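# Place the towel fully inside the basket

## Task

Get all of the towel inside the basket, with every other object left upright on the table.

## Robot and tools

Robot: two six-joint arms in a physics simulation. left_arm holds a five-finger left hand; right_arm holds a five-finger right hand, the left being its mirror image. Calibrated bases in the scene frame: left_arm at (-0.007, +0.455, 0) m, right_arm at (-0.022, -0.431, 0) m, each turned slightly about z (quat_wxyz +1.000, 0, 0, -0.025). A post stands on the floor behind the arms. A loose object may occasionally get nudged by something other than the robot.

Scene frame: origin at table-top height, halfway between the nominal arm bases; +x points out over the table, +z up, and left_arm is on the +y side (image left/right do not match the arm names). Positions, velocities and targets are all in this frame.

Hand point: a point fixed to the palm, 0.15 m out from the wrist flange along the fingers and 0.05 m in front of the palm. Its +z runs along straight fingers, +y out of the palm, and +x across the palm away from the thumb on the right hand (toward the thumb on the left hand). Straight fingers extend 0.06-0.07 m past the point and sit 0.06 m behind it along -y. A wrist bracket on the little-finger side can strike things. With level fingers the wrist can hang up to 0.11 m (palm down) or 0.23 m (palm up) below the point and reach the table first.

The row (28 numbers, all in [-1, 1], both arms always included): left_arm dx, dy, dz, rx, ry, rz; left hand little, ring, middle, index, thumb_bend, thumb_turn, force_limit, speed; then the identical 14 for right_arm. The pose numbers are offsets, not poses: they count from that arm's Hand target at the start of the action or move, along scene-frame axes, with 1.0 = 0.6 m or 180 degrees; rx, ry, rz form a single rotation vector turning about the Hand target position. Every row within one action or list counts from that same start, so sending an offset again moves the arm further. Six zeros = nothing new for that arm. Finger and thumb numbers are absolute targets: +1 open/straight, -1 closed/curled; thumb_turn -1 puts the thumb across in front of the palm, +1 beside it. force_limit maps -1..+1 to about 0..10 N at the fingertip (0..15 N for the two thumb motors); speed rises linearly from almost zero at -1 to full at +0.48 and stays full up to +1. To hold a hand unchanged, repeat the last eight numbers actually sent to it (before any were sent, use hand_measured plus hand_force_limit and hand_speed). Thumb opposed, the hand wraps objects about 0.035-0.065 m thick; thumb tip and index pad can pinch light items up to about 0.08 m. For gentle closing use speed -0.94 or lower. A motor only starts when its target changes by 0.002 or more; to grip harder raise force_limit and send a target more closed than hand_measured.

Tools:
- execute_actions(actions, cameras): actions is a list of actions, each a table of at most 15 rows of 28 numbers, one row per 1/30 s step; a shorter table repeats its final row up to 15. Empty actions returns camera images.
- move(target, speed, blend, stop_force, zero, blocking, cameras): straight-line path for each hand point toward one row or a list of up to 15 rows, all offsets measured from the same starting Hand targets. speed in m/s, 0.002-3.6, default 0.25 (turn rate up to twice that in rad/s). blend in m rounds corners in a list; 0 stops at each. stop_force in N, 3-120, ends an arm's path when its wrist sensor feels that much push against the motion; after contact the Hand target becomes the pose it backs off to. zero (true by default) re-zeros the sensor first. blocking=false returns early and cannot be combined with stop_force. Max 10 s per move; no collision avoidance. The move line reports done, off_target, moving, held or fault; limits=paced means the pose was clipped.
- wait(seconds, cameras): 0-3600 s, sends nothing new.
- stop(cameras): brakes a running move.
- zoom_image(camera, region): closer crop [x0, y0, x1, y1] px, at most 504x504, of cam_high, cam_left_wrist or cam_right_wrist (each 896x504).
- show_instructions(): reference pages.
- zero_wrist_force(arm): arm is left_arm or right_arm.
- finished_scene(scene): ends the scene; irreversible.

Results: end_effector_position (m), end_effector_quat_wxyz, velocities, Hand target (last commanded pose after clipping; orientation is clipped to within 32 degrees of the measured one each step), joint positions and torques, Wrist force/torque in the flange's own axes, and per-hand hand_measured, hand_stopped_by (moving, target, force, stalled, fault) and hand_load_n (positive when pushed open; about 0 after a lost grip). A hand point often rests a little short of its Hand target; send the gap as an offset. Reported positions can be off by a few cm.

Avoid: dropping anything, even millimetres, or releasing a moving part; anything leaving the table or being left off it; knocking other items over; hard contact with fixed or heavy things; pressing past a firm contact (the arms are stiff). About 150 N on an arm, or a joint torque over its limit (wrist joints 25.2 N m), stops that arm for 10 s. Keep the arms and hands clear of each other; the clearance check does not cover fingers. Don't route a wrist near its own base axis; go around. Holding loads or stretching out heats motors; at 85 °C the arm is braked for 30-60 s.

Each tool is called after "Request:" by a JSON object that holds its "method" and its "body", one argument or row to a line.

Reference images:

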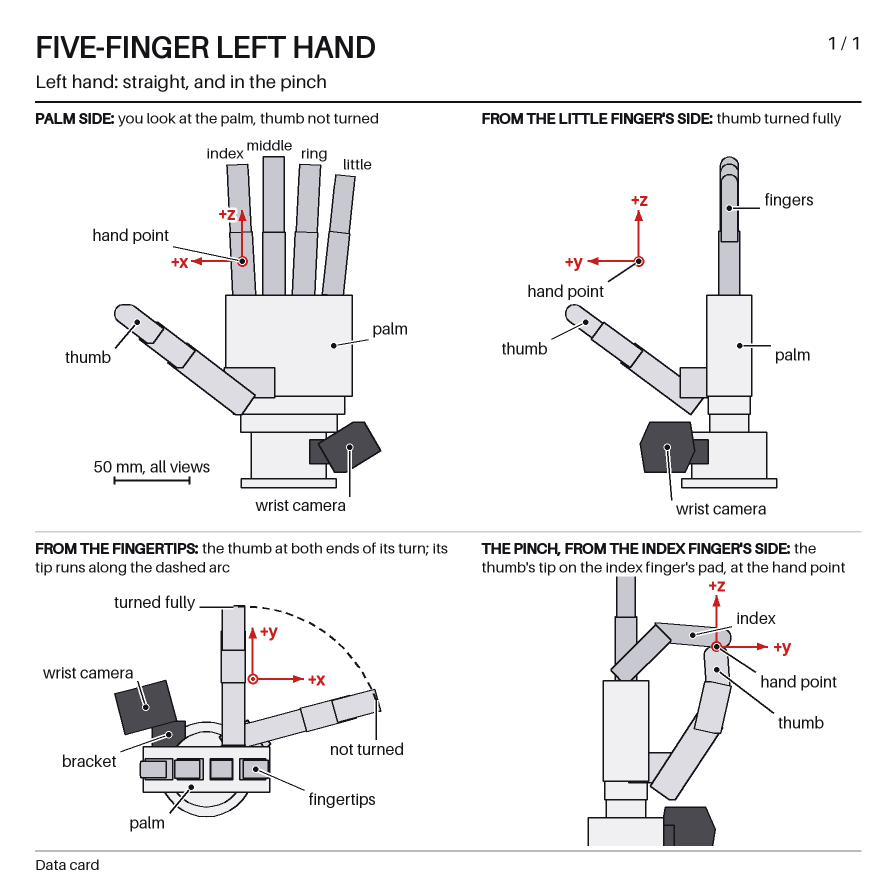

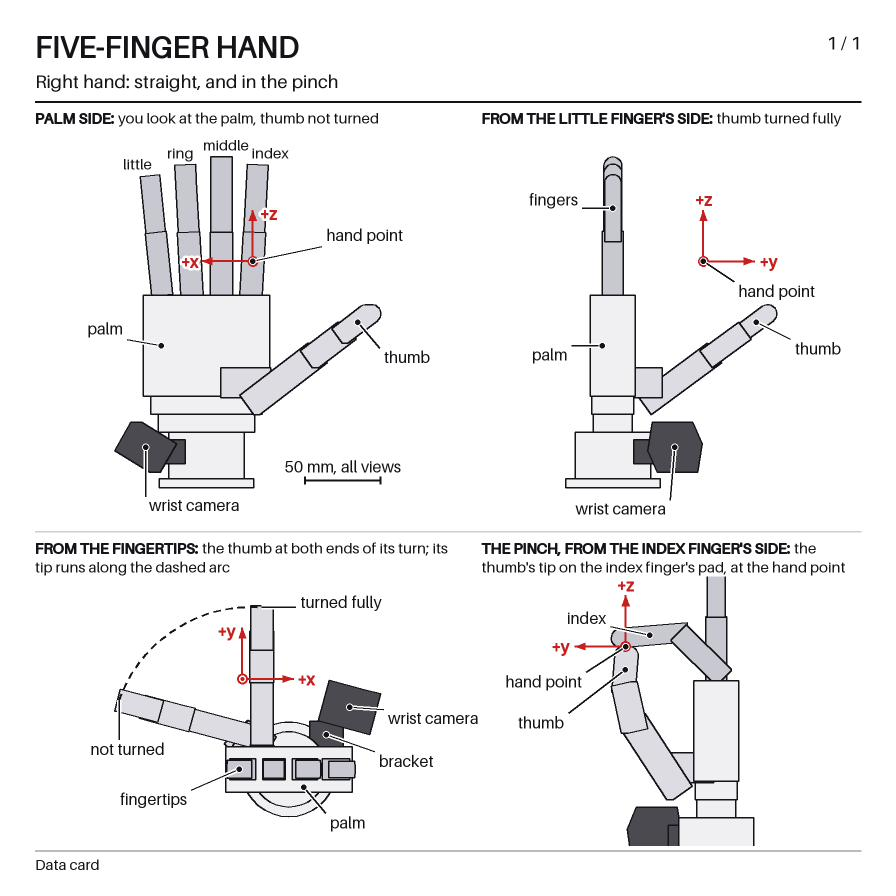

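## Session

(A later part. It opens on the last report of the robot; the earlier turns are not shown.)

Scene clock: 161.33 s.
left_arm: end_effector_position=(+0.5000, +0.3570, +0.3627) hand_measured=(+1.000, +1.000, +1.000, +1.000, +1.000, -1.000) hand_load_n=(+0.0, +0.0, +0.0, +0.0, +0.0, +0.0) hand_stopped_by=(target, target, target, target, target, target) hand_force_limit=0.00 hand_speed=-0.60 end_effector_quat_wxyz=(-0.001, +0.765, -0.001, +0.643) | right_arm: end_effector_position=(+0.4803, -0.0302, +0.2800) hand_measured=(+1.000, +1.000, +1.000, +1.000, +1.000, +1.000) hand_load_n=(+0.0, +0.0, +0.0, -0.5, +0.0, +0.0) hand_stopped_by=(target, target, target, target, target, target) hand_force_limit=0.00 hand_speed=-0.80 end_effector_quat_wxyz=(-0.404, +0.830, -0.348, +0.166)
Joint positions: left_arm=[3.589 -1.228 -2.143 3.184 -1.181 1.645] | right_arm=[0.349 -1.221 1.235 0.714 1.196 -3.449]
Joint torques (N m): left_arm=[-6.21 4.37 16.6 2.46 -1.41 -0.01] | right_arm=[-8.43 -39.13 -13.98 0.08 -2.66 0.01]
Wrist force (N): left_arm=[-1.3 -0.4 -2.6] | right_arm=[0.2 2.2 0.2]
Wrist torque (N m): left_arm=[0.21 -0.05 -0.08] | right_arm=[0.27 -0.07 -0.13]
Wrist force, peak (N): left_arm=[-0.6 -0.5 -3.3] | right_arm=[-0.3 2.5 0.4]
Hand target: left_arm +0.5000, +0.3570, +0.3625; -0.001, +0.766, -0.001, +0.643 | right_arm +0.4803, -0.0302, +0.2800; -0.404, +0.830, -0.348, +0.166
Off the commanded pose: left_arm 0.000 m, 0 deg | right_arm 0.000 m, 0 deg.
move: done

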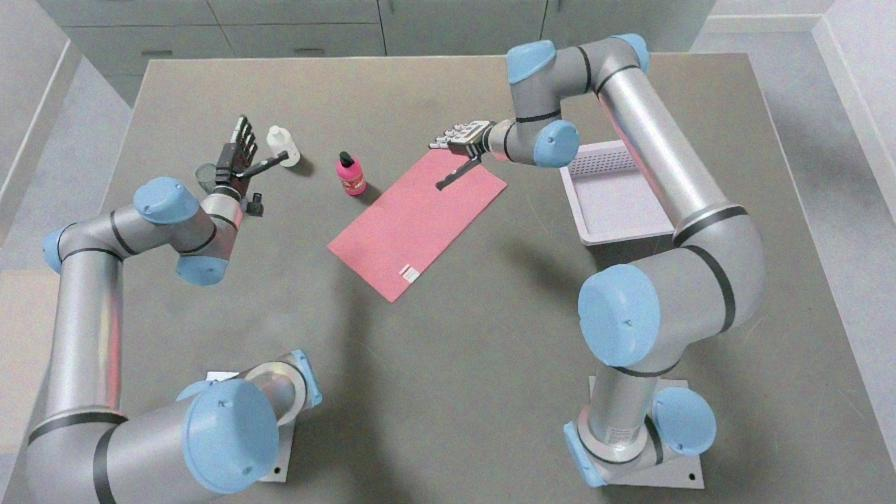

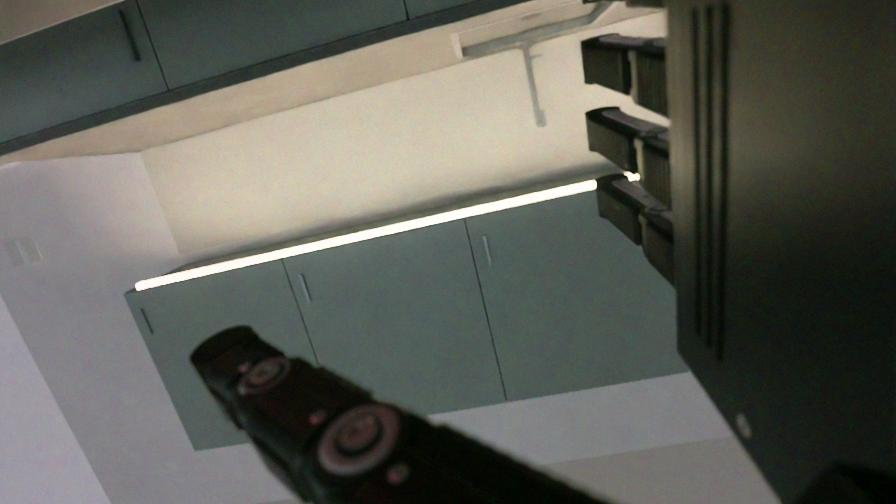

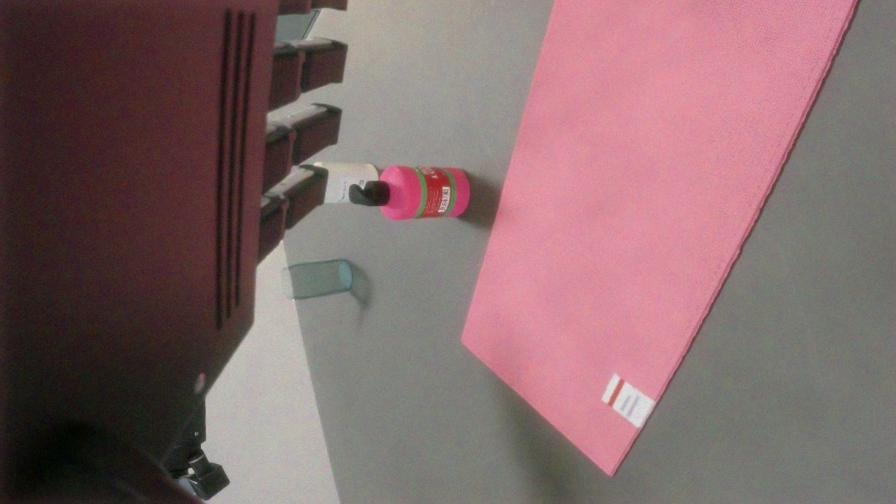

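Request:
{"method": "move", "body": {
  "target": [0,0,0,0,0,0,1,1,1,1,1,-1,0,-0.6,0.065,0.19,-0.267,0,0,0,0.3,0.3,0.3,0.3,0.8,-1,0,-0.6],
  "cameras": ["all"],
  "speed": 0.15
}}

Request:
{"method": "zoom_image", "body": {
  "camera": "cam_high",
  "region": [320, 100, 572, 310]
}}

Scene clock: 166.00 s.
left_arm: end_effector_position=(+0.5000, +0.3570, +0.3625) hand_measured=(+1.000, +1.000, +1.000, +1.000, +1.000, -1.000) hand_load_n=(+0.0, +0.0, +0.0, +0.0, +0.0, +0.0) hand_stopped_by=(target, target, target, target, target, target) hand_force_limit=0.00 hand_speed=-0.60 end_effector_quat_wxyz=(-0.001, +0.766, -0.001, +0.643) | right_arm: end_effector_position=(+0.5193, +0.0838, +0.1198) hand_measured=(+0.300, +0.300, +0.300, +0.300, +0.800, -1.000) hand_load_n=(+0.0, +0.0, +0.0, +0.0, +0.0, +0.0) hand_stopped_by=(target, target, target, target, target, target) hand_force_limit=0.00 hand_speed=-0.60 end_effector_quat_wxyz=(-0.404, +0.830, -0.348, +0.166)
Joint positions: left_arm=[3.588 -1.228 -2.144 3.184 -1.181 1.645] | right_arm=[0.523 -0.916 1.178 0.43 1.328 -3.33]
Joint torques (N m): left_arm=[-6.36 -3.88 10.93 2.37 -1.36 -1.96] | right_arm=[-8.65 -36.52 -9.93 -1.24 -2.87 -1.58]
Wrist force (N): left_arm=[-0.9 -0.3 -2.7] | right_arm=[-0.3 1.7 0.1]
Wrist torque (N m): left_arm=[0.25 -0.13 -0.06] | right_arm=[0.18 0.00 -0.12]
Wrist force, peak (N): left_arm=[-0.8 -0.7 -3.1] | right_arm=[-0.9 2.6 1.6]
Hand target: left_arm +0.5000, +0.3570, +0.3625; -0.001, +0.766, -0.001, +0.643 | right_arm +0.5193, +0.0838, +0.1198; -0.404, +0.830, -0.348, +0.166
Off the commanded pose: left_arm 0.000 m, 0 deg | right_arm 0.000 m, 0 deg.
move: done

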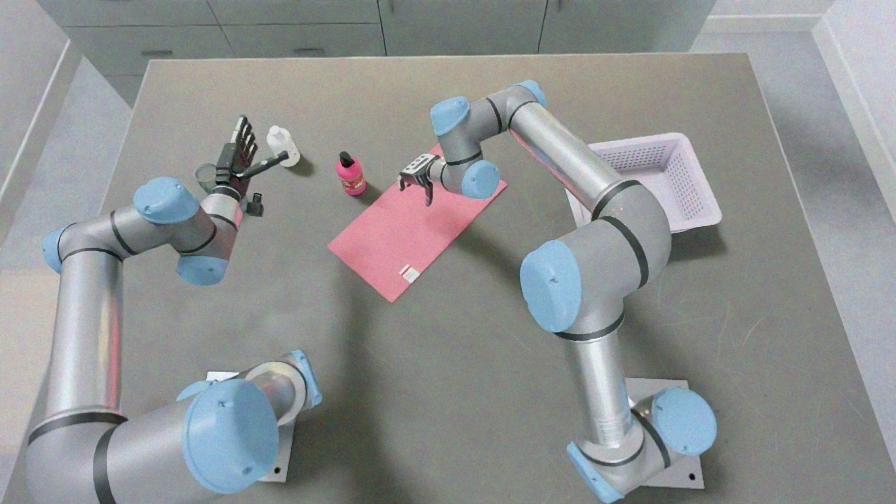

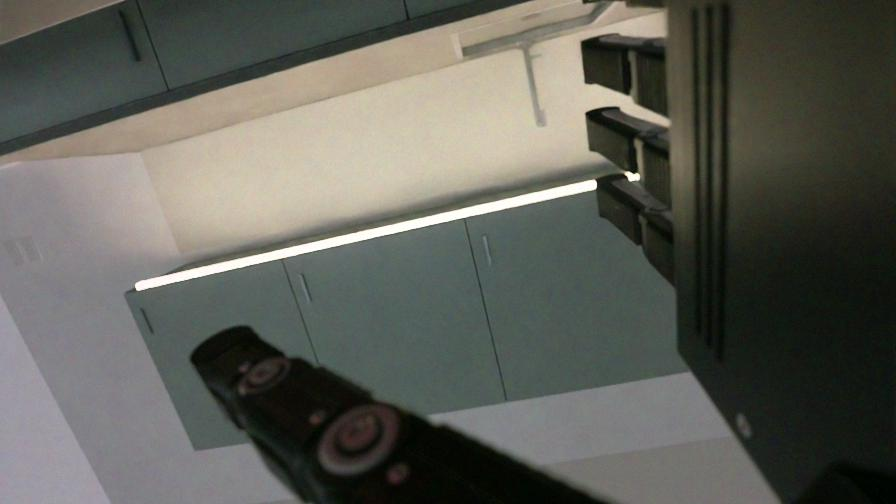

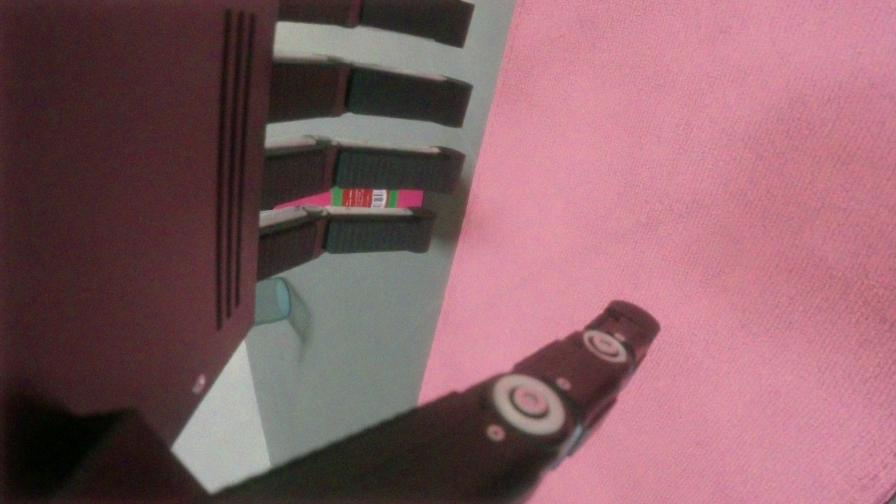

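Scaled by 2.000 from the camera's image (finer frame: 1280x720).

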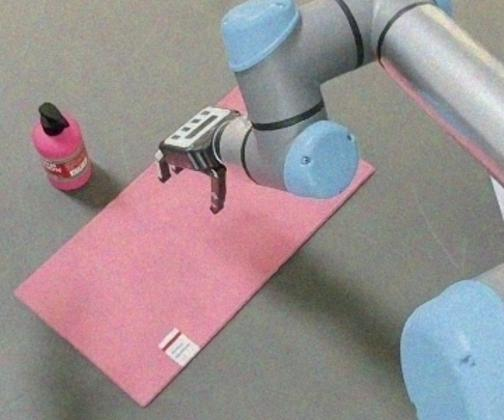

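Request:
{"method": "move", "body": {
  "target": [0,0,0,0,0,0,1,1,1,1,1,-1,0,-0.6,0,0,-0.12,0,0,0,0.3,0.3,0.3,0.3,0.8,-1,0,-0.6],
  "cameras": [],
  "speed": 0.08,
  "stop_force": 8
}}

Request:
{"method": "move", "body": {
  "target": [0,0,0,0,0,0,1,1,1,1,1,-1,0,-0.6,0,0,-0.06,0,0,0,0.3,0.3,0.3,0.3,0.8,-1,0,-0.6],
  "cameras": ["all"],
  "speed": 0.01,
  "stop_force": 4
}}

Request:
{"method": "zoom_image", "body": {
  "camera": "cam_high",
  "region": [320, 100, 572, 310]
}}

Scene clock: 168.77 s.
left_arm: end_effector_position=(+0.5000, +0.3570, +0.3625) hand_measured=(+1.000, +1.000, +1.000, +1.000, +1.000, -1.000) hand_load_n=(+0.0, +0.0, +0.0, +0.0, +0.0, +0.0) hand_stopped_by=(target, target, target, target, target, target) hand_force_limit=0.00 hand_speed=-0.60 end_effector_quat_wxyz=(-0.001, +0.766, -0.001, +0.643) | right_arm: end_effector_position=(+0.5193, +0.0838, +0.0478) hand_measured=(+0.300, +0.300, +0.300, +0.300, +0.800, -1.000) hand_load_n=(+0.0, +0.0, +0.0, +0.0, +0.0, +0.0) hand_stopped_by=(target, target, target, target, target, target) hand_force_limit=0.00 hand_speed=-0.60 end_effector_quat_wxyz=(-0.404, +0.830, -0.348, +0.166)
Joint positions: left_arm=[3.588 -1.228 -2.144 3.184 -1.181 1.645] | right_arm=[0.523 -0.857 1.269 0.279 1.328 -3.33]
Joint torques (N m): left_arm=[-5.87 -3.47 11.3 2.47 -1.18 -2.02] | right_arm=[-5.48 -50.33 -26.1 -1.29 -2.5 1.82]
Wrist force (N): left_arm=[-0.8 -0.4 -2.7] | right_arm=[-0.1 2.0 0.2]
Wrist torque (N m): left_arm=[0.24 -0.14 -0.04] | right_arm=[0.26 -0.05 -0.12]
Wrist force, peak (N): left_arm=[-0.9 -0.2 -3.0] | right_arm=[-0.1 2.7 0.7]
Hand target: left_arm +0.5000, +0.3570, +0.3625; -0.001, +0.766, -0.001, +0.643 | right_arm +0.5193, +0.0838, +0.0478; -0.404, +0.830, -0.348, +0.166
Off the commanded pose: left_arm 0.000 m, 0 deg | right_arm 0.000 m, 0 deg.
move: done

Scene clock: 171.50 s.
left_arm: end_effector_position=(+0.5000, +0.3570, +0.3625) hand_measured=(+1.000, +1.000, +1.000, +1.000, +1.000, -1.000) hand_load_n=(+0.0, +0.0, +0.0, +0.0, +0.0, +0.0) hand_stopped_by=(target, target, target, target, target, target) hand_force_limit=0.00 hand_speed=-0.60 end_effector_quat_wxyz=(-0.001, +0.766, -0.001, +0.643) | right_arm: end_effector_position=(+0.5194, +0.0838, +0.0312) hand_measured=(+0.300, +0.300, +0.300, +0.300, +0.800, -1.000) hand_load_n=(+0.0, +0.0, +0.0, +0.0, +0.0, +0.0) hand_stopped_by=(target, target, target, target, target, target) hand_force_limit=0.00 hand_speed=-0.60 end_effector_quat_wxyz=(-0.404, +0.830, -0.348, +0.166)
Joint positions: left_arm=[3.588 -1.228 -2.144 3.184 -1.181 1.645] | right_arm=[0.523 -0.84 1.286 0.245 1.328 -3.33]
Joint torques (N m): left_arm=[-5.8 -3.14 11.19 2.46 -1.24 -1.89] | right_arm=[0.74 -48.44 -23.71 2.31 -2.26 1.45]
Wrist force (N): left_arm=[-0.7 -0.3 -2.6] | right_arm=[-0.3 -1.6 -2.2]
Wrist torque (N m): left_arm=[0.24 -0.14 -0.05] | right_arm=[0.21 0.04 -0.21]
Wrist force, peak (N): left_arm=[-1.1 -0.5 -3.0] | right_arm=[-0.2 -3.5 -3.5]
Hand target: left_arm +0.5000, +0.3570, +0.3625; -0.001, +0.766, -0.001, +0.643 | right_arm +0.5194, +0.0838, +0.0312; -0.404, +0.830, -0.348, +0.166 (not the last commanded pose)
Off the commanded pose: left_arm 0.000 m, 0 deg | right_arm 0.019 m, 0 deg.
move: contact (right_arm)

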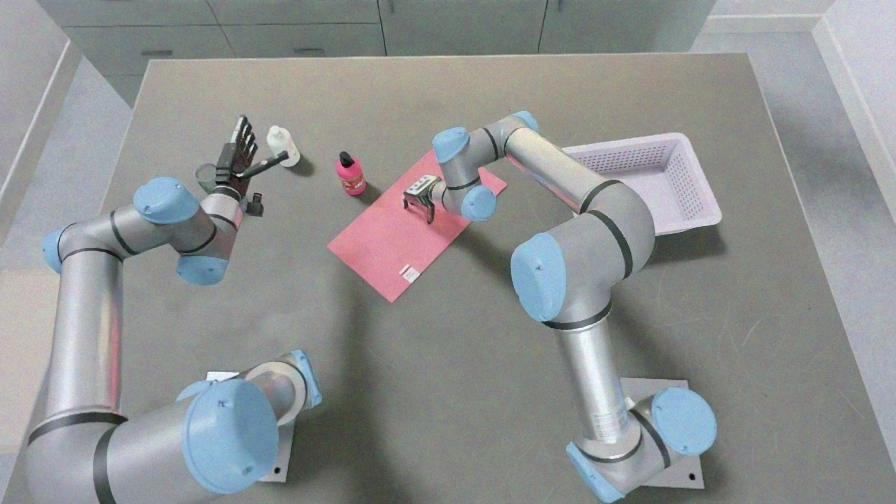

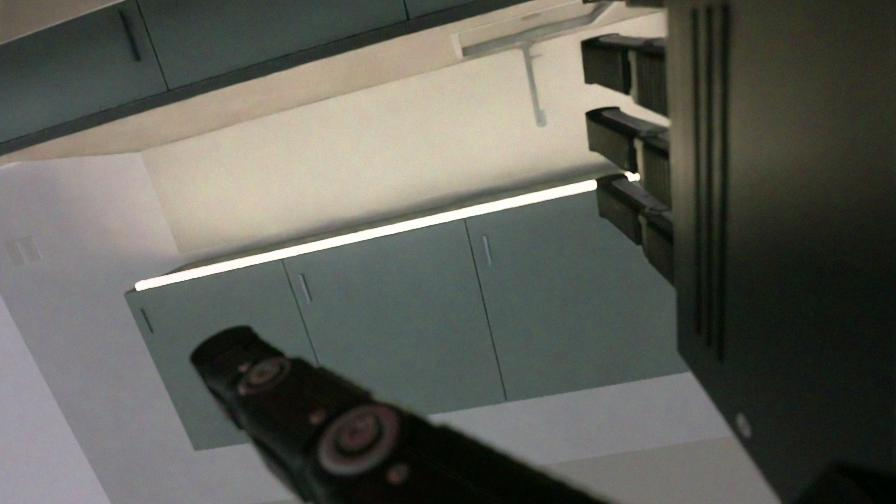

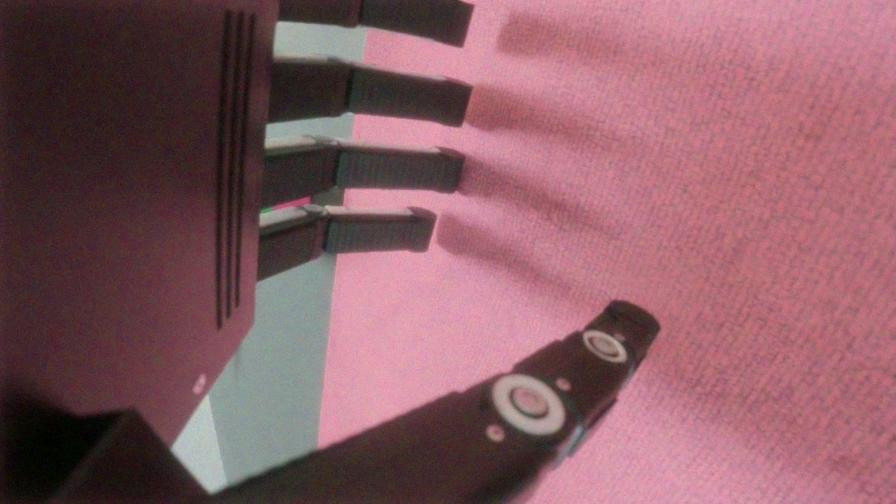

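Scaled by 2.000 from the camera's image (finer frame: 1280x720).

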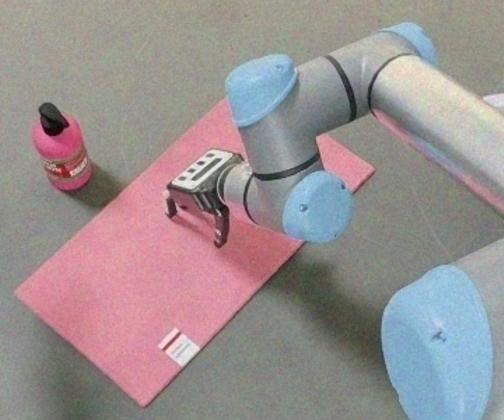

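Request:
{"method": "move", "body": {
  "target": [0,0,0,0,0,0,1,1,1,1,1,-1,0,-0.6,0,0,-0.003,0,0,0,0.0,0.0,0.0,0.0,0.5,-1,0.2,-0.85],
  "cameras": ["all"],
  "speed": 0.01
}}

Request:
{"method": "zoom_image", "body": {
  "camera": "cam_high",
  "region": [320, 100, 572, 310]
}}

Scene clock: 173.93 s.
left_arm: end_effector_position=(+0.5000, +0.3570, +0.3625) hand_measured=(+1.000, +1.000, +1.000, +1.000, +1.000, -1.000) hand_load_n=(+0.0, +0.0, +0.0, +0.0, +0.0, +0.0) hand_stopped_by=(target, target, target, target, target, target) hand_force_limit=0.00 hand_speed=-0.60 end_effector_quat_wxyz=(-0.001, +0.766, -0.001, +0.643) | right_arm: end_effector_position=(+0.5194, +0.0838, +0.0294) hand_measured=(+0.000, +0.000, +0.248, +0.000, +0.500, -1.000) hand_load_n=(+0.0, +0.0, +7.0, +0.0, +0.0, +0.0) hand_stopped_by=(target, target, force, target, target, target) hand_force_limit=0.20 hand_speed=-0.85 end_effector_quat_wxyz=(-0.404, +0.830, -0.348, +0.166)
Joint positions: left_arm=[3.588 -1.228 -2.144 3.184 -1.181 1.645] | right_arm=[0.523 -0.838 1.287 0.242 1.328 -3.33]
Joint torques (N m): left_arm=[-4.47 -3.4 10.66 2.37 -1.07 -1.79] | right_arm=[0.9 -23.1 1.77 5.05 -0.47 1.37]
Wrist force (N): left_arm=[-0.8 -0.4 -2.9] | right_arm=[-0.4 -19.6 -9.3]
Wrist torque (N m): left_arm=[0.24 -0.14 -0.04] | right_arm=[0.09 0.22 -0.63]
Wrist force, peak (N): left_arm=[-0.8 -0.2 -3.2] | right_arm=[-0.1 -20.2 -9.7]
Hand target: left_arm +0.5000, +0.3570, +0.3625; -0.001, +0.766, -0.001, +0.643 | right_arm +0.5194, +0.0838, +0.0294; -0.404, +0.830, -0.348, +0.166
Off the commanded pose: left_arm 0.000 m, 0 deg | right_arm 0.000 m, 0 deg.
move: done

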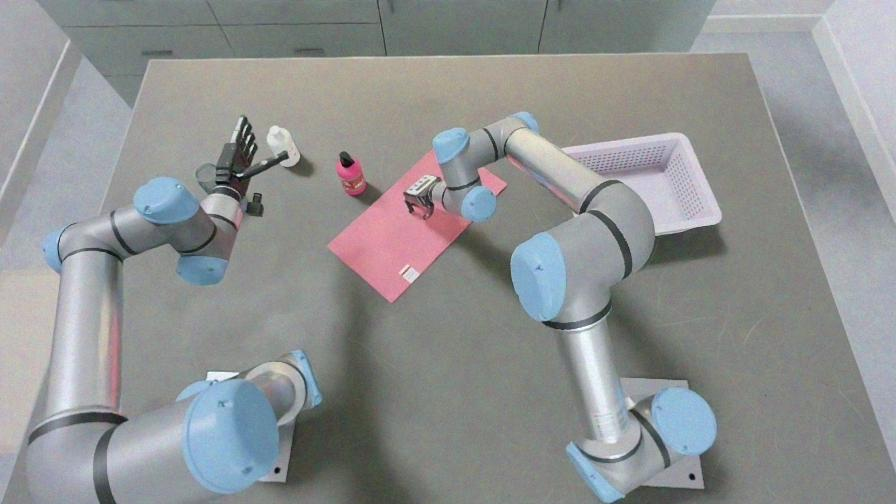

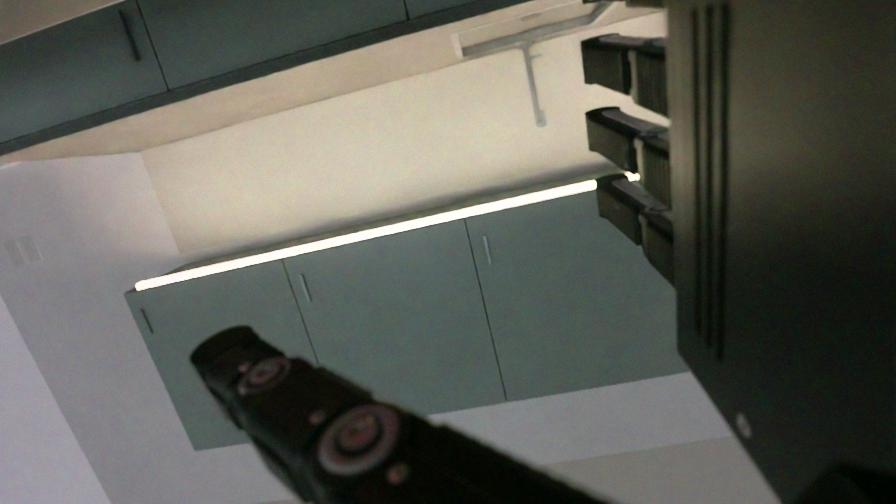

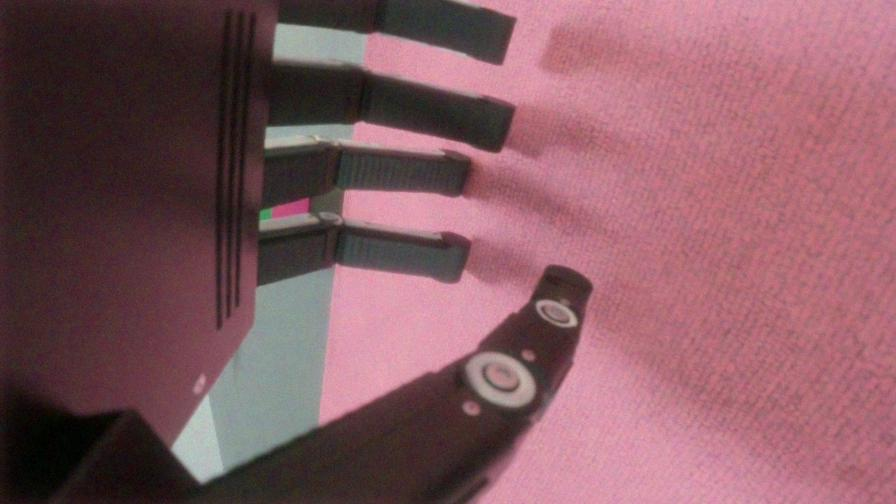

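Scaled by 2.000 from the camera's image (finer frame: 1280x720).

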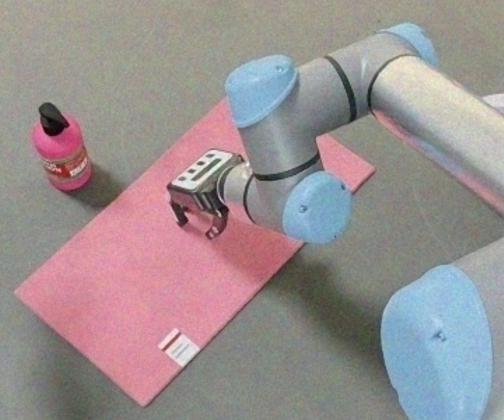

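Request:
{"method": "move", "body": {
  "target": [0,0,0,0,0,0,1,1,1,1,1,-1,0,-0.6,0,0,0.005,0,0,0,-0.4,-0.4,-0.4,-0.4,0.2,-1,0.2,-0.85],
  "cameras": ["all"],
  "speed": 0.01
}}

Request:
{"method": "zoom_image", "body": {
  "camera": "cam_high",
  "region": [320, 100, 572, 310]
}}

Scene clock: 176.20 s.
left_arm: end_effector_position=(+0.5000, +0.3570, +0.3625) hand_measured=(+1.000, +1.000, +1.000, +1.000, +1.000, -1.000) hand_load_n=(+0.0, +0.0, +0.0, +0.0, +0.0, +0.0) hand_stopped_by=(target, target, target, target, target, target) hand_force_limit=0.00 hand_speed=-0.60 end_effector_quat_wxyz=(-0.001, +0.766, -0.001, +0.643) | right_arm: end_effector_position=(+0.5194, +0.0838, +0.0324) hand_measured=(-0.400, -0.400, +0.246, -0.386, +0.284, -1.000) hand_load_n=(+0.0, +0.0, +0.5, +8.0, +9.5, +0.0) hand_stopped_by=(target, target, force, force, force, target) hand_force_limit=0.20 hand_speed=-0.85 end_effector_quat_wxyz=(-0.404, +0.830, -0.348, +0.166)
Joint positions: left_arm=[3.588 -1.228 -2.144 3.184 -1.181 1.645] | right_arm=[0.523 -0.841 1.285 0.248 1.328 -3.33]
Joint torques (N m): left_arm=[-4.57 -3.38 11.43 2.49 -0.86 -1.85] | right_arm=[1.15 -50.84 -22.57 -1.07 2.16 1.47]
Wrist force (N): left_arm=[-0.6 -0.3 -2.7] | right_arm=[0.0 1.4 0.0]
Wrist torque (N m): left_arm=[0.24 -0.16 -0.05] | right_arm=[0.31 -0.09 -0.12]
Wrist force, peak (N): left_arm=[-1.2 -0.7 -2.9] | right_arm=[-0.1 -20.4 -9.9]
Hand target: left_arm +0.5000, +0.3570, +0.3625; -0.001, +0.766, -0.001, +0.643 | right_arm +0.5194, +0.0838, +0.0324; -0.404, +0.830, -0.348, +0.166
Off the commanded pose: left_arm 0.000 m, 0 deg | right_arm 0.000 m, 0 deg.
move: done

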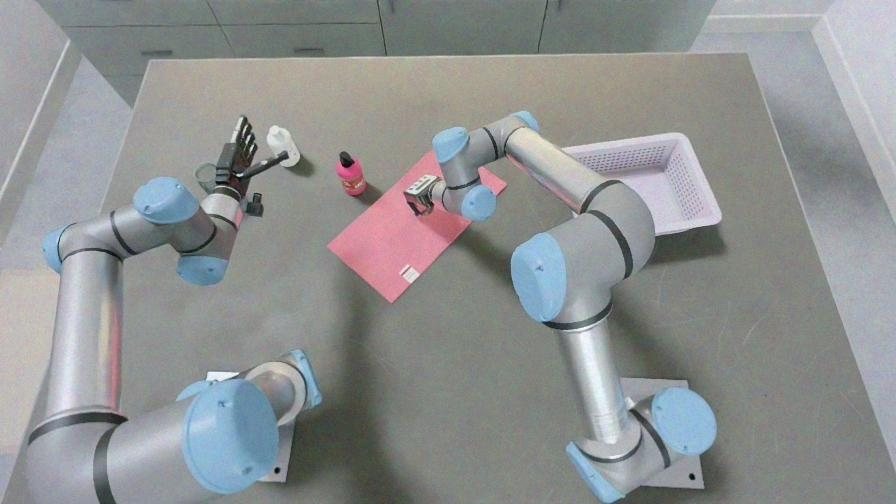

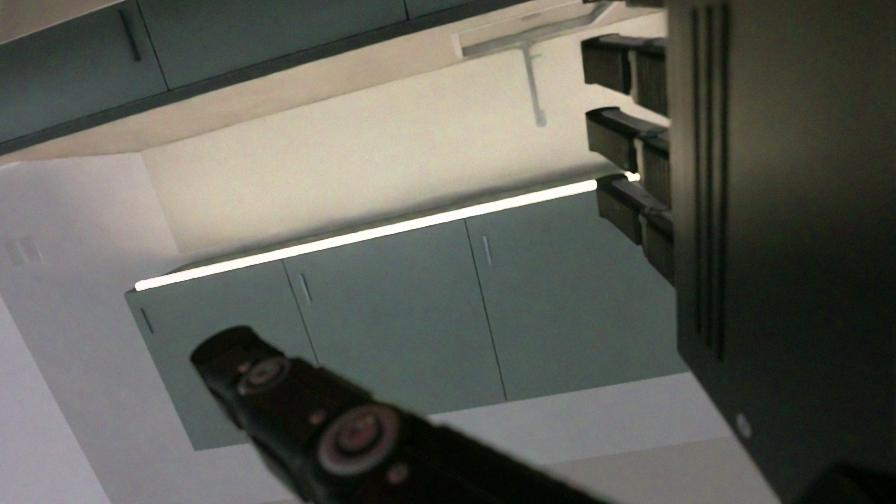

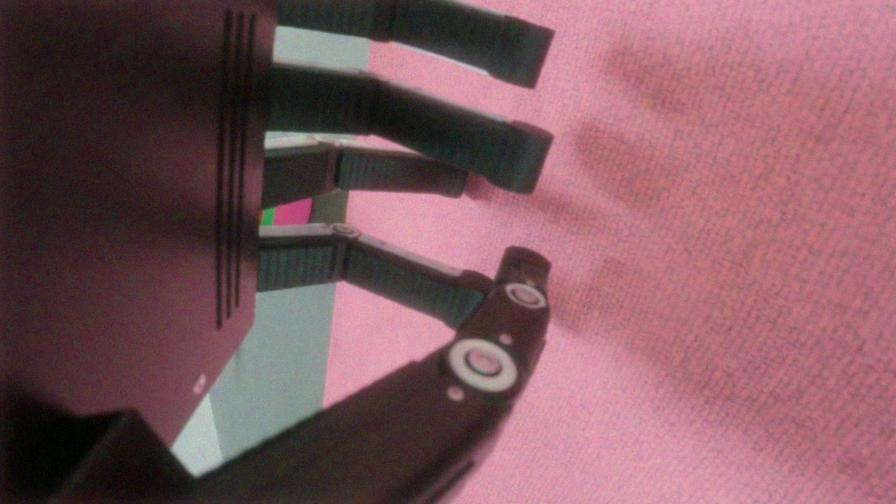

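Scaled by 2.000 from the camera's image (finer frame: 1280x720).

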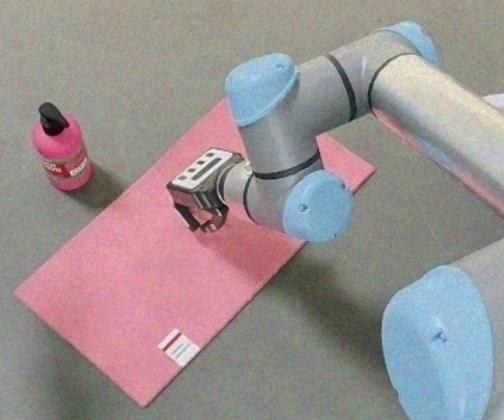

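Request:
{"method": "move", "body": {
  "target": [0,0,0,0,0,0,1,1,1,1,1,-1,0,-0.6,0,0,0.04,0,0,0,0.4,0.4,1,0.4,0.9,-1,0.2,-0.5],
  "cameras": [],
  "speed": 0.05
}}

Request:
{"method": "move", "body": {
  "target": [0,0,0,0,0,0,1,1,1,1,1,-1,0,-0.6,0,0,-0.08,0,0,0,0.4,0.4,1,0.4,0.9,-1,0.2,-0.5],
  "cameras": ["all"],
  "speed": 0.01,
  "stop_force": 7
}}

Scene clock: 178.50 s.
left_arm: end_effector_position=(+0.5000, +0.3570, +0.3625) hand_measured=(+1.000, +1.000, +1.000, +1.000, +1.000, -1.000) hand_load_n=(-0.5, +0.0, +0.0, +0.0, +0.0, -0.5) hand_stopped_by=(target, target, target, target, target, target) hand_force_limit=0.00 hand_speed=-0.60 end_effector_quat_wxyz=(-0.001, +0.766, -0.001, +0.643) | right_arm: end_effector_position=(+0.5194, +0.0838, +0.0564) hand_measured=(+0.400, +0.400, +1.000, +0.400, +0.900, -1.000) hand_load_n=(+0.0, +0.0, +0.0, +0.0, +0.0, +0.0) hand_stopped_by=(target, target, target, target, target, target) hand_force_limit=0.20 hand_speed=-0.50 end_effector_quat_wxyz=(-0.404, +0.830, -0.348, +0.166)
Joint positions: left_arm=[3.588 -1.228 -2.144 3.184 -1.181 1.645] | right_arm=[0.523 -0.865 1.26 0.296 1.328 -3.33]
Joint torques (N m): left_arm=[-3.96 -2.61 11.75 2.39 -0.69 -1.88] | right_arm=[1.57 -37.6 -8.86 -0.49 1.67 0.94]
Wrist force (N): left_arm=[-0.6 -0.9 -2.6] | right_arm=[0.0 2.0 0.3]
Wrist torque (N m): left_arm=[0.15 -0.17 -0.02] | right_arm=[0.26 -0.06 -0.11]
Wrist force, peak (N): left_arm=[-0.9 -0.3 -3.1] | right_arm=[0.2 2.5 0.6]
Hand target: left_arm +0.5000, +0.3570, +0.3625; -0.001, +0.766, -0.001, +0.643 | right_arm +0.5194, +0.0838, +0.0564; -0.404, +0.830, -0.348, +0.166
Off the commanded pose: left_arm 0.000 m, 0 deg | right_arm 0.000 m, 0 deg.
move: done

Scene clock: 182.63 s.
left_arm: end_effector_position=(+0.5000, +0.3570, +0.3625) hand_measured=(+1.000, +1.000, +1.000, +1.000, +1.000, -1.000) hand_load_n=(+0.0, +0.0, +0.0, +0.0, +0.0, +0.0) hand_stopped_by=(target, target, target, target, target, target) hand_force_limit=0.00 hand_speed=-0.60 end_effector_quat_wxyz=(-0.001, +0.766, -0.001, +0.643) | right_arm: end_effector_position=(+0.5194, +0.0838, +0.0255) hand_measured=(+0.400, +0.400, +1.000, +0.400, +0.900, -1.000) hand_load_n=(+0.0, +0.0, +0.0, +0.5, +0.0, +0.0) hand_stopped_by=(target, target, target, target, target, target) hand_force_limit=0.20 hand_speed=-0.50 end_effector_quat_wxyz=(-0.404, +0.830, -0.348, +0.166)
Joint positions: left_arm=[3.588 -1.228 -2.144 3.184 -1.181 1.645] | right_arm=[0.523 -0.834 1.291 0.234 1.328 -3.33]
Joint torques (N m): left_arm=[-3.09 -3.17 11.69 2.28 -0.73 -1.75] | right_arm=[1.53 -46.62 -23.11 2.48 0.47 -1.34]
Wrist force (N): left_arm=[-0.6 -0.4 -2.6] | right_arm=[-0.2 -4.0 -5.0]
Wrist torque (N m): left_arm=[0.22 -0.17 -0.04] | right_arm=[0.29 0.07 -0.26]
Wrist force, peak (N): left_arm=[-1.0 -0.4 -2.9] | right_arm=[-0.6 -6.2 -6.4]
Hand target: left_arm +0.5000, +0.3570, +0.3625; -0.001, +0.766, -0.001, +0.643 | right_arm +0.5194, +0.0838, +0.0255; -0.404, +0.830, -0.348, +0.166 (not the last commanded pose)
Off the commanded pose: left_arm 0.000 m, 0 deg | right_arm 0.017 m, 0 deg.
move: contact (right_arm)

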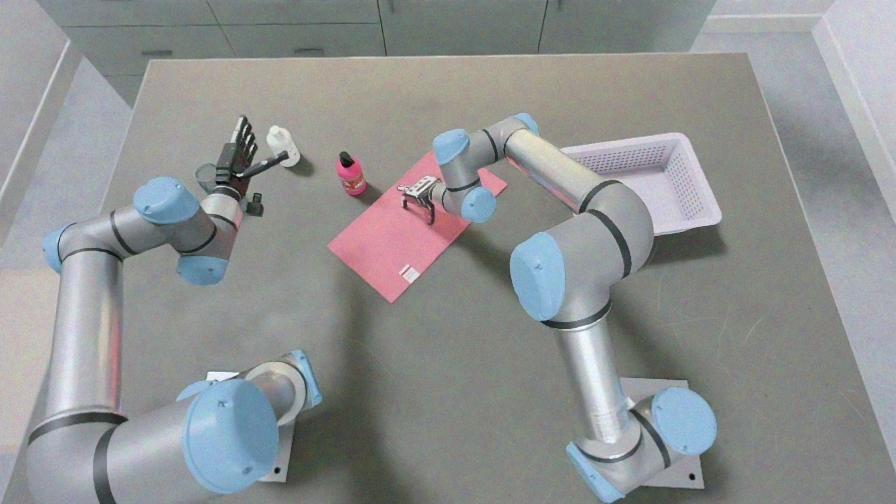

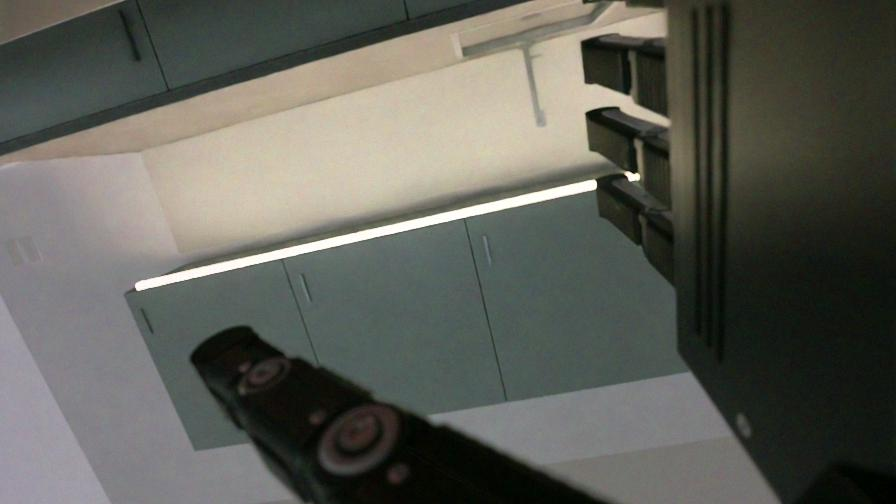

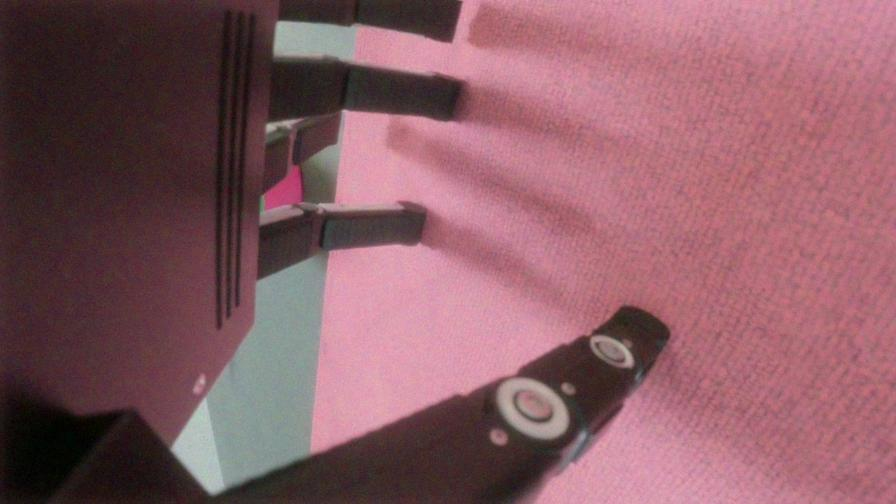

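Request:
{"method": "move", "body": {
  "target": [0,0,0,0,0,0,1,1,1,1,1,-1,0,-0.6,0,0,0,0,0,0,0.2,0.2,1,0.2,0.6,-1,0.5,-0.7],
  "cameras": ["cam_right_wrist","cam_high"],
  "speed": 0.01
}}

Request:
{"method": "zoom_image", "body": {
  "camera": "cam_high",
  "region": [320, 100, 572, 310]
}}

Scene clock: 184.10 s.
left_arm: end_effector_position=(+0.5000, +0.3570, +0.3625) hand_measured=(+1.000, +1.000, +1.000, +1.000, +1.000, -1.000) hand_load_n=(+0.0, +0.0, +0.0, +0.0, +0.0, +0.0) hand_stopped_by=(target, target, target, target, target, target) hand_force_limit=0.00 hand_speed=-0.60 end_effector_quat_wxyz=(-0.001, +0.766, -0.001, +0.643) | right_arm: end_effector_position=(+0.5194, +0.0838, +0.0256) hand_measured=(+0.200, +0.202, +1.000, +0.200, +0.600, -1.000) hand_load_n=(+0.0, +3.5, +0.0, +3.0, +0.0, +0.0) hand_stopped_by=(target, target, target, target, target, target) hand_force_limit=0.50 hand_speed=-0.70 end_effector_quat_wxyz=(-0.404, +0.830, -0.348, +0.166)
Joint positions: left_arm=[3.588 -1.228 -2.144 3.184 -1.181 1.645] | right_arm=[0.523 -0.834 1.291 0.234 1.328 -3.33]
Joint torques (N m): left_arm=[-2.83 -2.29 11.55 2.32 -0.64 -1.64] | right_arm=[1.2 -29.9 -3.83 2.33 0.45 -1.4]
Wrist force (N): left_arm=[-0.6 -0.3 -2.7] | right_arm=[-0.2 -15.3 -5.3]
Wrist torque (N m): left_arm=[0.25 -0.15 -0.04] | right_arm=[0.00 0.09 -0.56]
Wrist force, peak (N): left_arm=[-0.7 -0.4 -2.9] | right_arm=[-0.2 -15.3 -5.3]
Hand target: left_arm +0.5000, +0.3570, +0.3625; -0.001, +0.766, -0.001, +0.643 | right_arm +0.5194, +0.0838, +0.0255; -0.404, +0.830, -0.348, +0.166
Off the commanded pose: left_arm 0.000 m, 0 deg | right_arm 0.000 m, 0 deg.
move: done
Images, in order (width x height): cam_high 896x504, cam_right_wrist 896x504.

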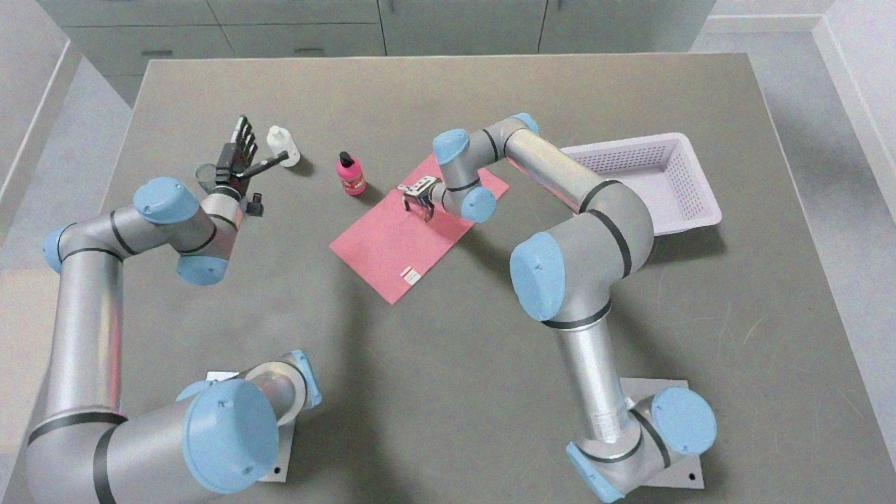

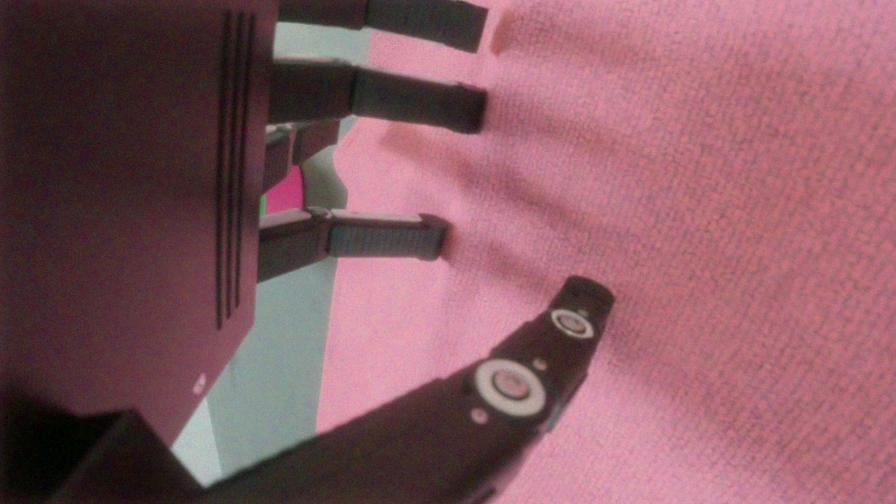

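Scaled by 2.000 from the camera's image (finer frame: 1280x720).

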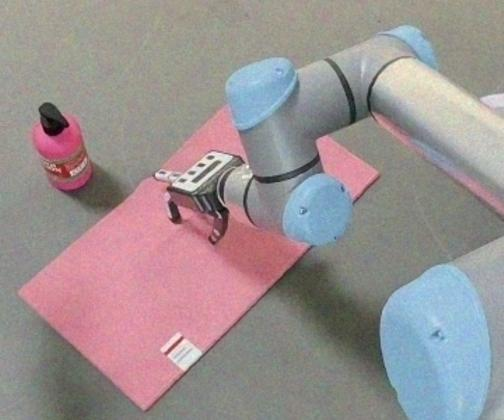

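Request:
{"method": "move", "body": {
  "target": [
    [0,0,0,0,0,0,1,1,1,1,1,-1,0,-0.6,0,0,0.04,0.0118,-0.0118,0,0.4,0.4,1,0.4,0.9,-1,0.5,-0.5]
  ],
  "cameras": [],
  "speed": 0.05
}}

Request:
{"method": "move", "body": {
  "target": [0,0,0,0,0,0,1,1,1,1,1,-1,0,-0.6,0,0,-0.08,0,0,0,0.4,0.4,1,0.4,0.9,-1,0.5,-0.5],
  "cameras": ["cam_high","cam_right_wrist"],
  "speed": 0.01,
  "stop_force": 9
}}

Scene clock: 186.57 s.
left_arm: end_effector_position=(+0.5000, +0.3570, +0.3625) hand_measured=(+1.000, +1.000, +1.000, +1.000, +1.000, -1.000) hand_load_n=(+0.0, +0.0, +0.0, +0.0, +0.0, +0.0) hand_stopped_by=(target, target, target, target, target, target) hand_force_limit=0.00 hand_speed=-0.60 end_effector_quat_wxyz=(-0.001, +0.766, -0.001, +0.643) | right_arm: end_effector_position=(+0.5193, +0.0838, +0.0496) hand_measured=(+0.400, +0.400, +1.000, +0.400, +0.900, -1.000) hand_load_n=(+0.0, +0.0, -0.5, +0.0, +0.0, +0.0) hand_stopped_by=(target, target, target, target, target, target) hand_force_limit=0.50 hand_speed=-0.50 end_effector_quat_wxyz=(-0.426, +0.819, -0.344, +0.175) end_effector_velocity=(+0.000, +0.000, -0.002) end_effector_angular_velocity=(-0.004, +0.005, +0.002)
Joint positions: left_arm=[3.588 -1.228 -2.144 3.184 -1.181 1.645] | right_arm=[0.517 -0.886 1.331 0.194 1.313 -3.32]
Joint velocities: left_arm=[within noise] | right_arm=[0 0.005 -0.004 0.006 0 -0.002]
Joint torques (N m): left_arm=[-2.26 -2.17 11.46 2.38 -0.49 -1.7] | right_arm=[-1 -35.24 -25.43 1.84 0.62 -0.12]
Wrist force (N): left_arm=[-0.8 -0.2 -2.6] | right_arm=[-0.2 2.0 0.1]
Wrist torque (N m): left_arm=[0.26 -0.13 -0.06] | right_arm=[0.25 -0.02 -0.19]
Wrist force, peak (N): left_arm=[-0.6 -0.6 -3.1] | right_arm=[-0.1 -15.3 -5.5]
Hand target: left_arm +0.5000, +0.3570, +0.3625; -0.001, +0.766, -0.001, +0.643 | right_arm +0.5194, +0.0838, +0.0495; -0.425, +0.819, -0.344, +0.175
Off the commanded pose: left_arm 0.000 m, 0 deg | right_arm 0.000 m, 0 deg.
move: done

Scene clock: 190.00 s.
left_arm: end_effector_position=(+0.5000, +0.3570, +0.3625) hand_measured=(+1.000, +1.000, +1.000, +1.000, +1.000, -1.000) hand_load_n=(+0.0, -0.5, +0.0, +0.5, +0.0, -0.5) hand_stopped_by=(target, target, target, target, target, target) hand_force_limit=0.00 hand_speed=-0.60 end_effector_quat_wxyz=(-0.001, +0.766, -0.001, +0.643) | right_arm: end_effector_position=(+0.5194, +0.0838, +0.0257) hand_measured=(+0.400, +0.400, +1.000, +0.400, +0.900, -1.000) hand_load_n=(+0.0, +0.0, +0.0, +0.0, -1.5, +0.0) hand_stopped_by=(target, target, target, target, target, target) hand_force_limit=0.50 hand_speed=-0.50 end_effector_quat_wxyz=(-0.426, +0.819, -0.344, +0.175)
Joint positions: left_arm=[3.588 -1.228 -2.144 3.184 -1.181 1.645] | right_arm=[0.517 -0.859 1.353 0.146 1.314 -3.321]
Joint torques (N m): left_arm=[-1.5 -3.01 10.83 2.32 -0.4 -1.67] | right_arm=[7.27 -44.54 -21.77 2.07 2.08 -1.6]
Wrist force (N): left_arm=[-0.9 -0.5 -2.8] | right_arm=[-0.7 -6.3 -5.8]
Wrist torque (N m): left_arm=[0.21 -0.13 -0.05] | right_arm=[-0.36 0.07 -0.25]
Wrist force, peak (N): left_arm=[-0.9 -0.7 -2.9] | right_arm=[-1.1 -8.8 -7.9]
Hand target: left_arm +0.5000, +0.3570, +0.3625; -0.001, +0.766, -0.001, +0.643 | right_arm +0.5194, +0.0838, +0.0257; -0.426, +0.819, -0.344, +0.175 (not the last commanded pose)
Off the commanded pose: left_arm 0.000 m, 0 deg | right_arm 0.024 m, 0 deg.
move: contact (right_arm)

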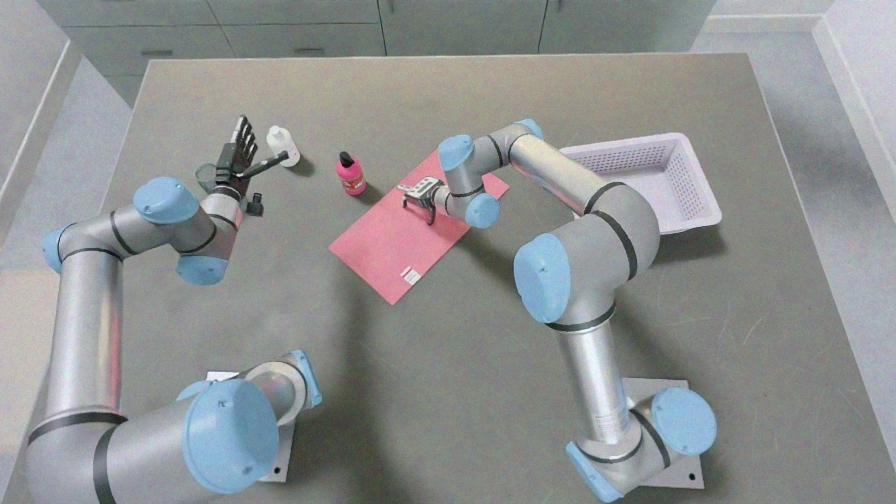

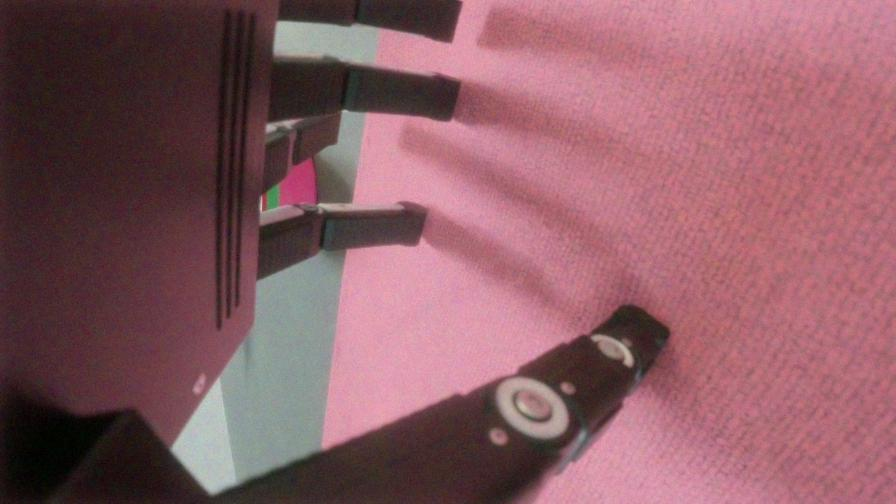

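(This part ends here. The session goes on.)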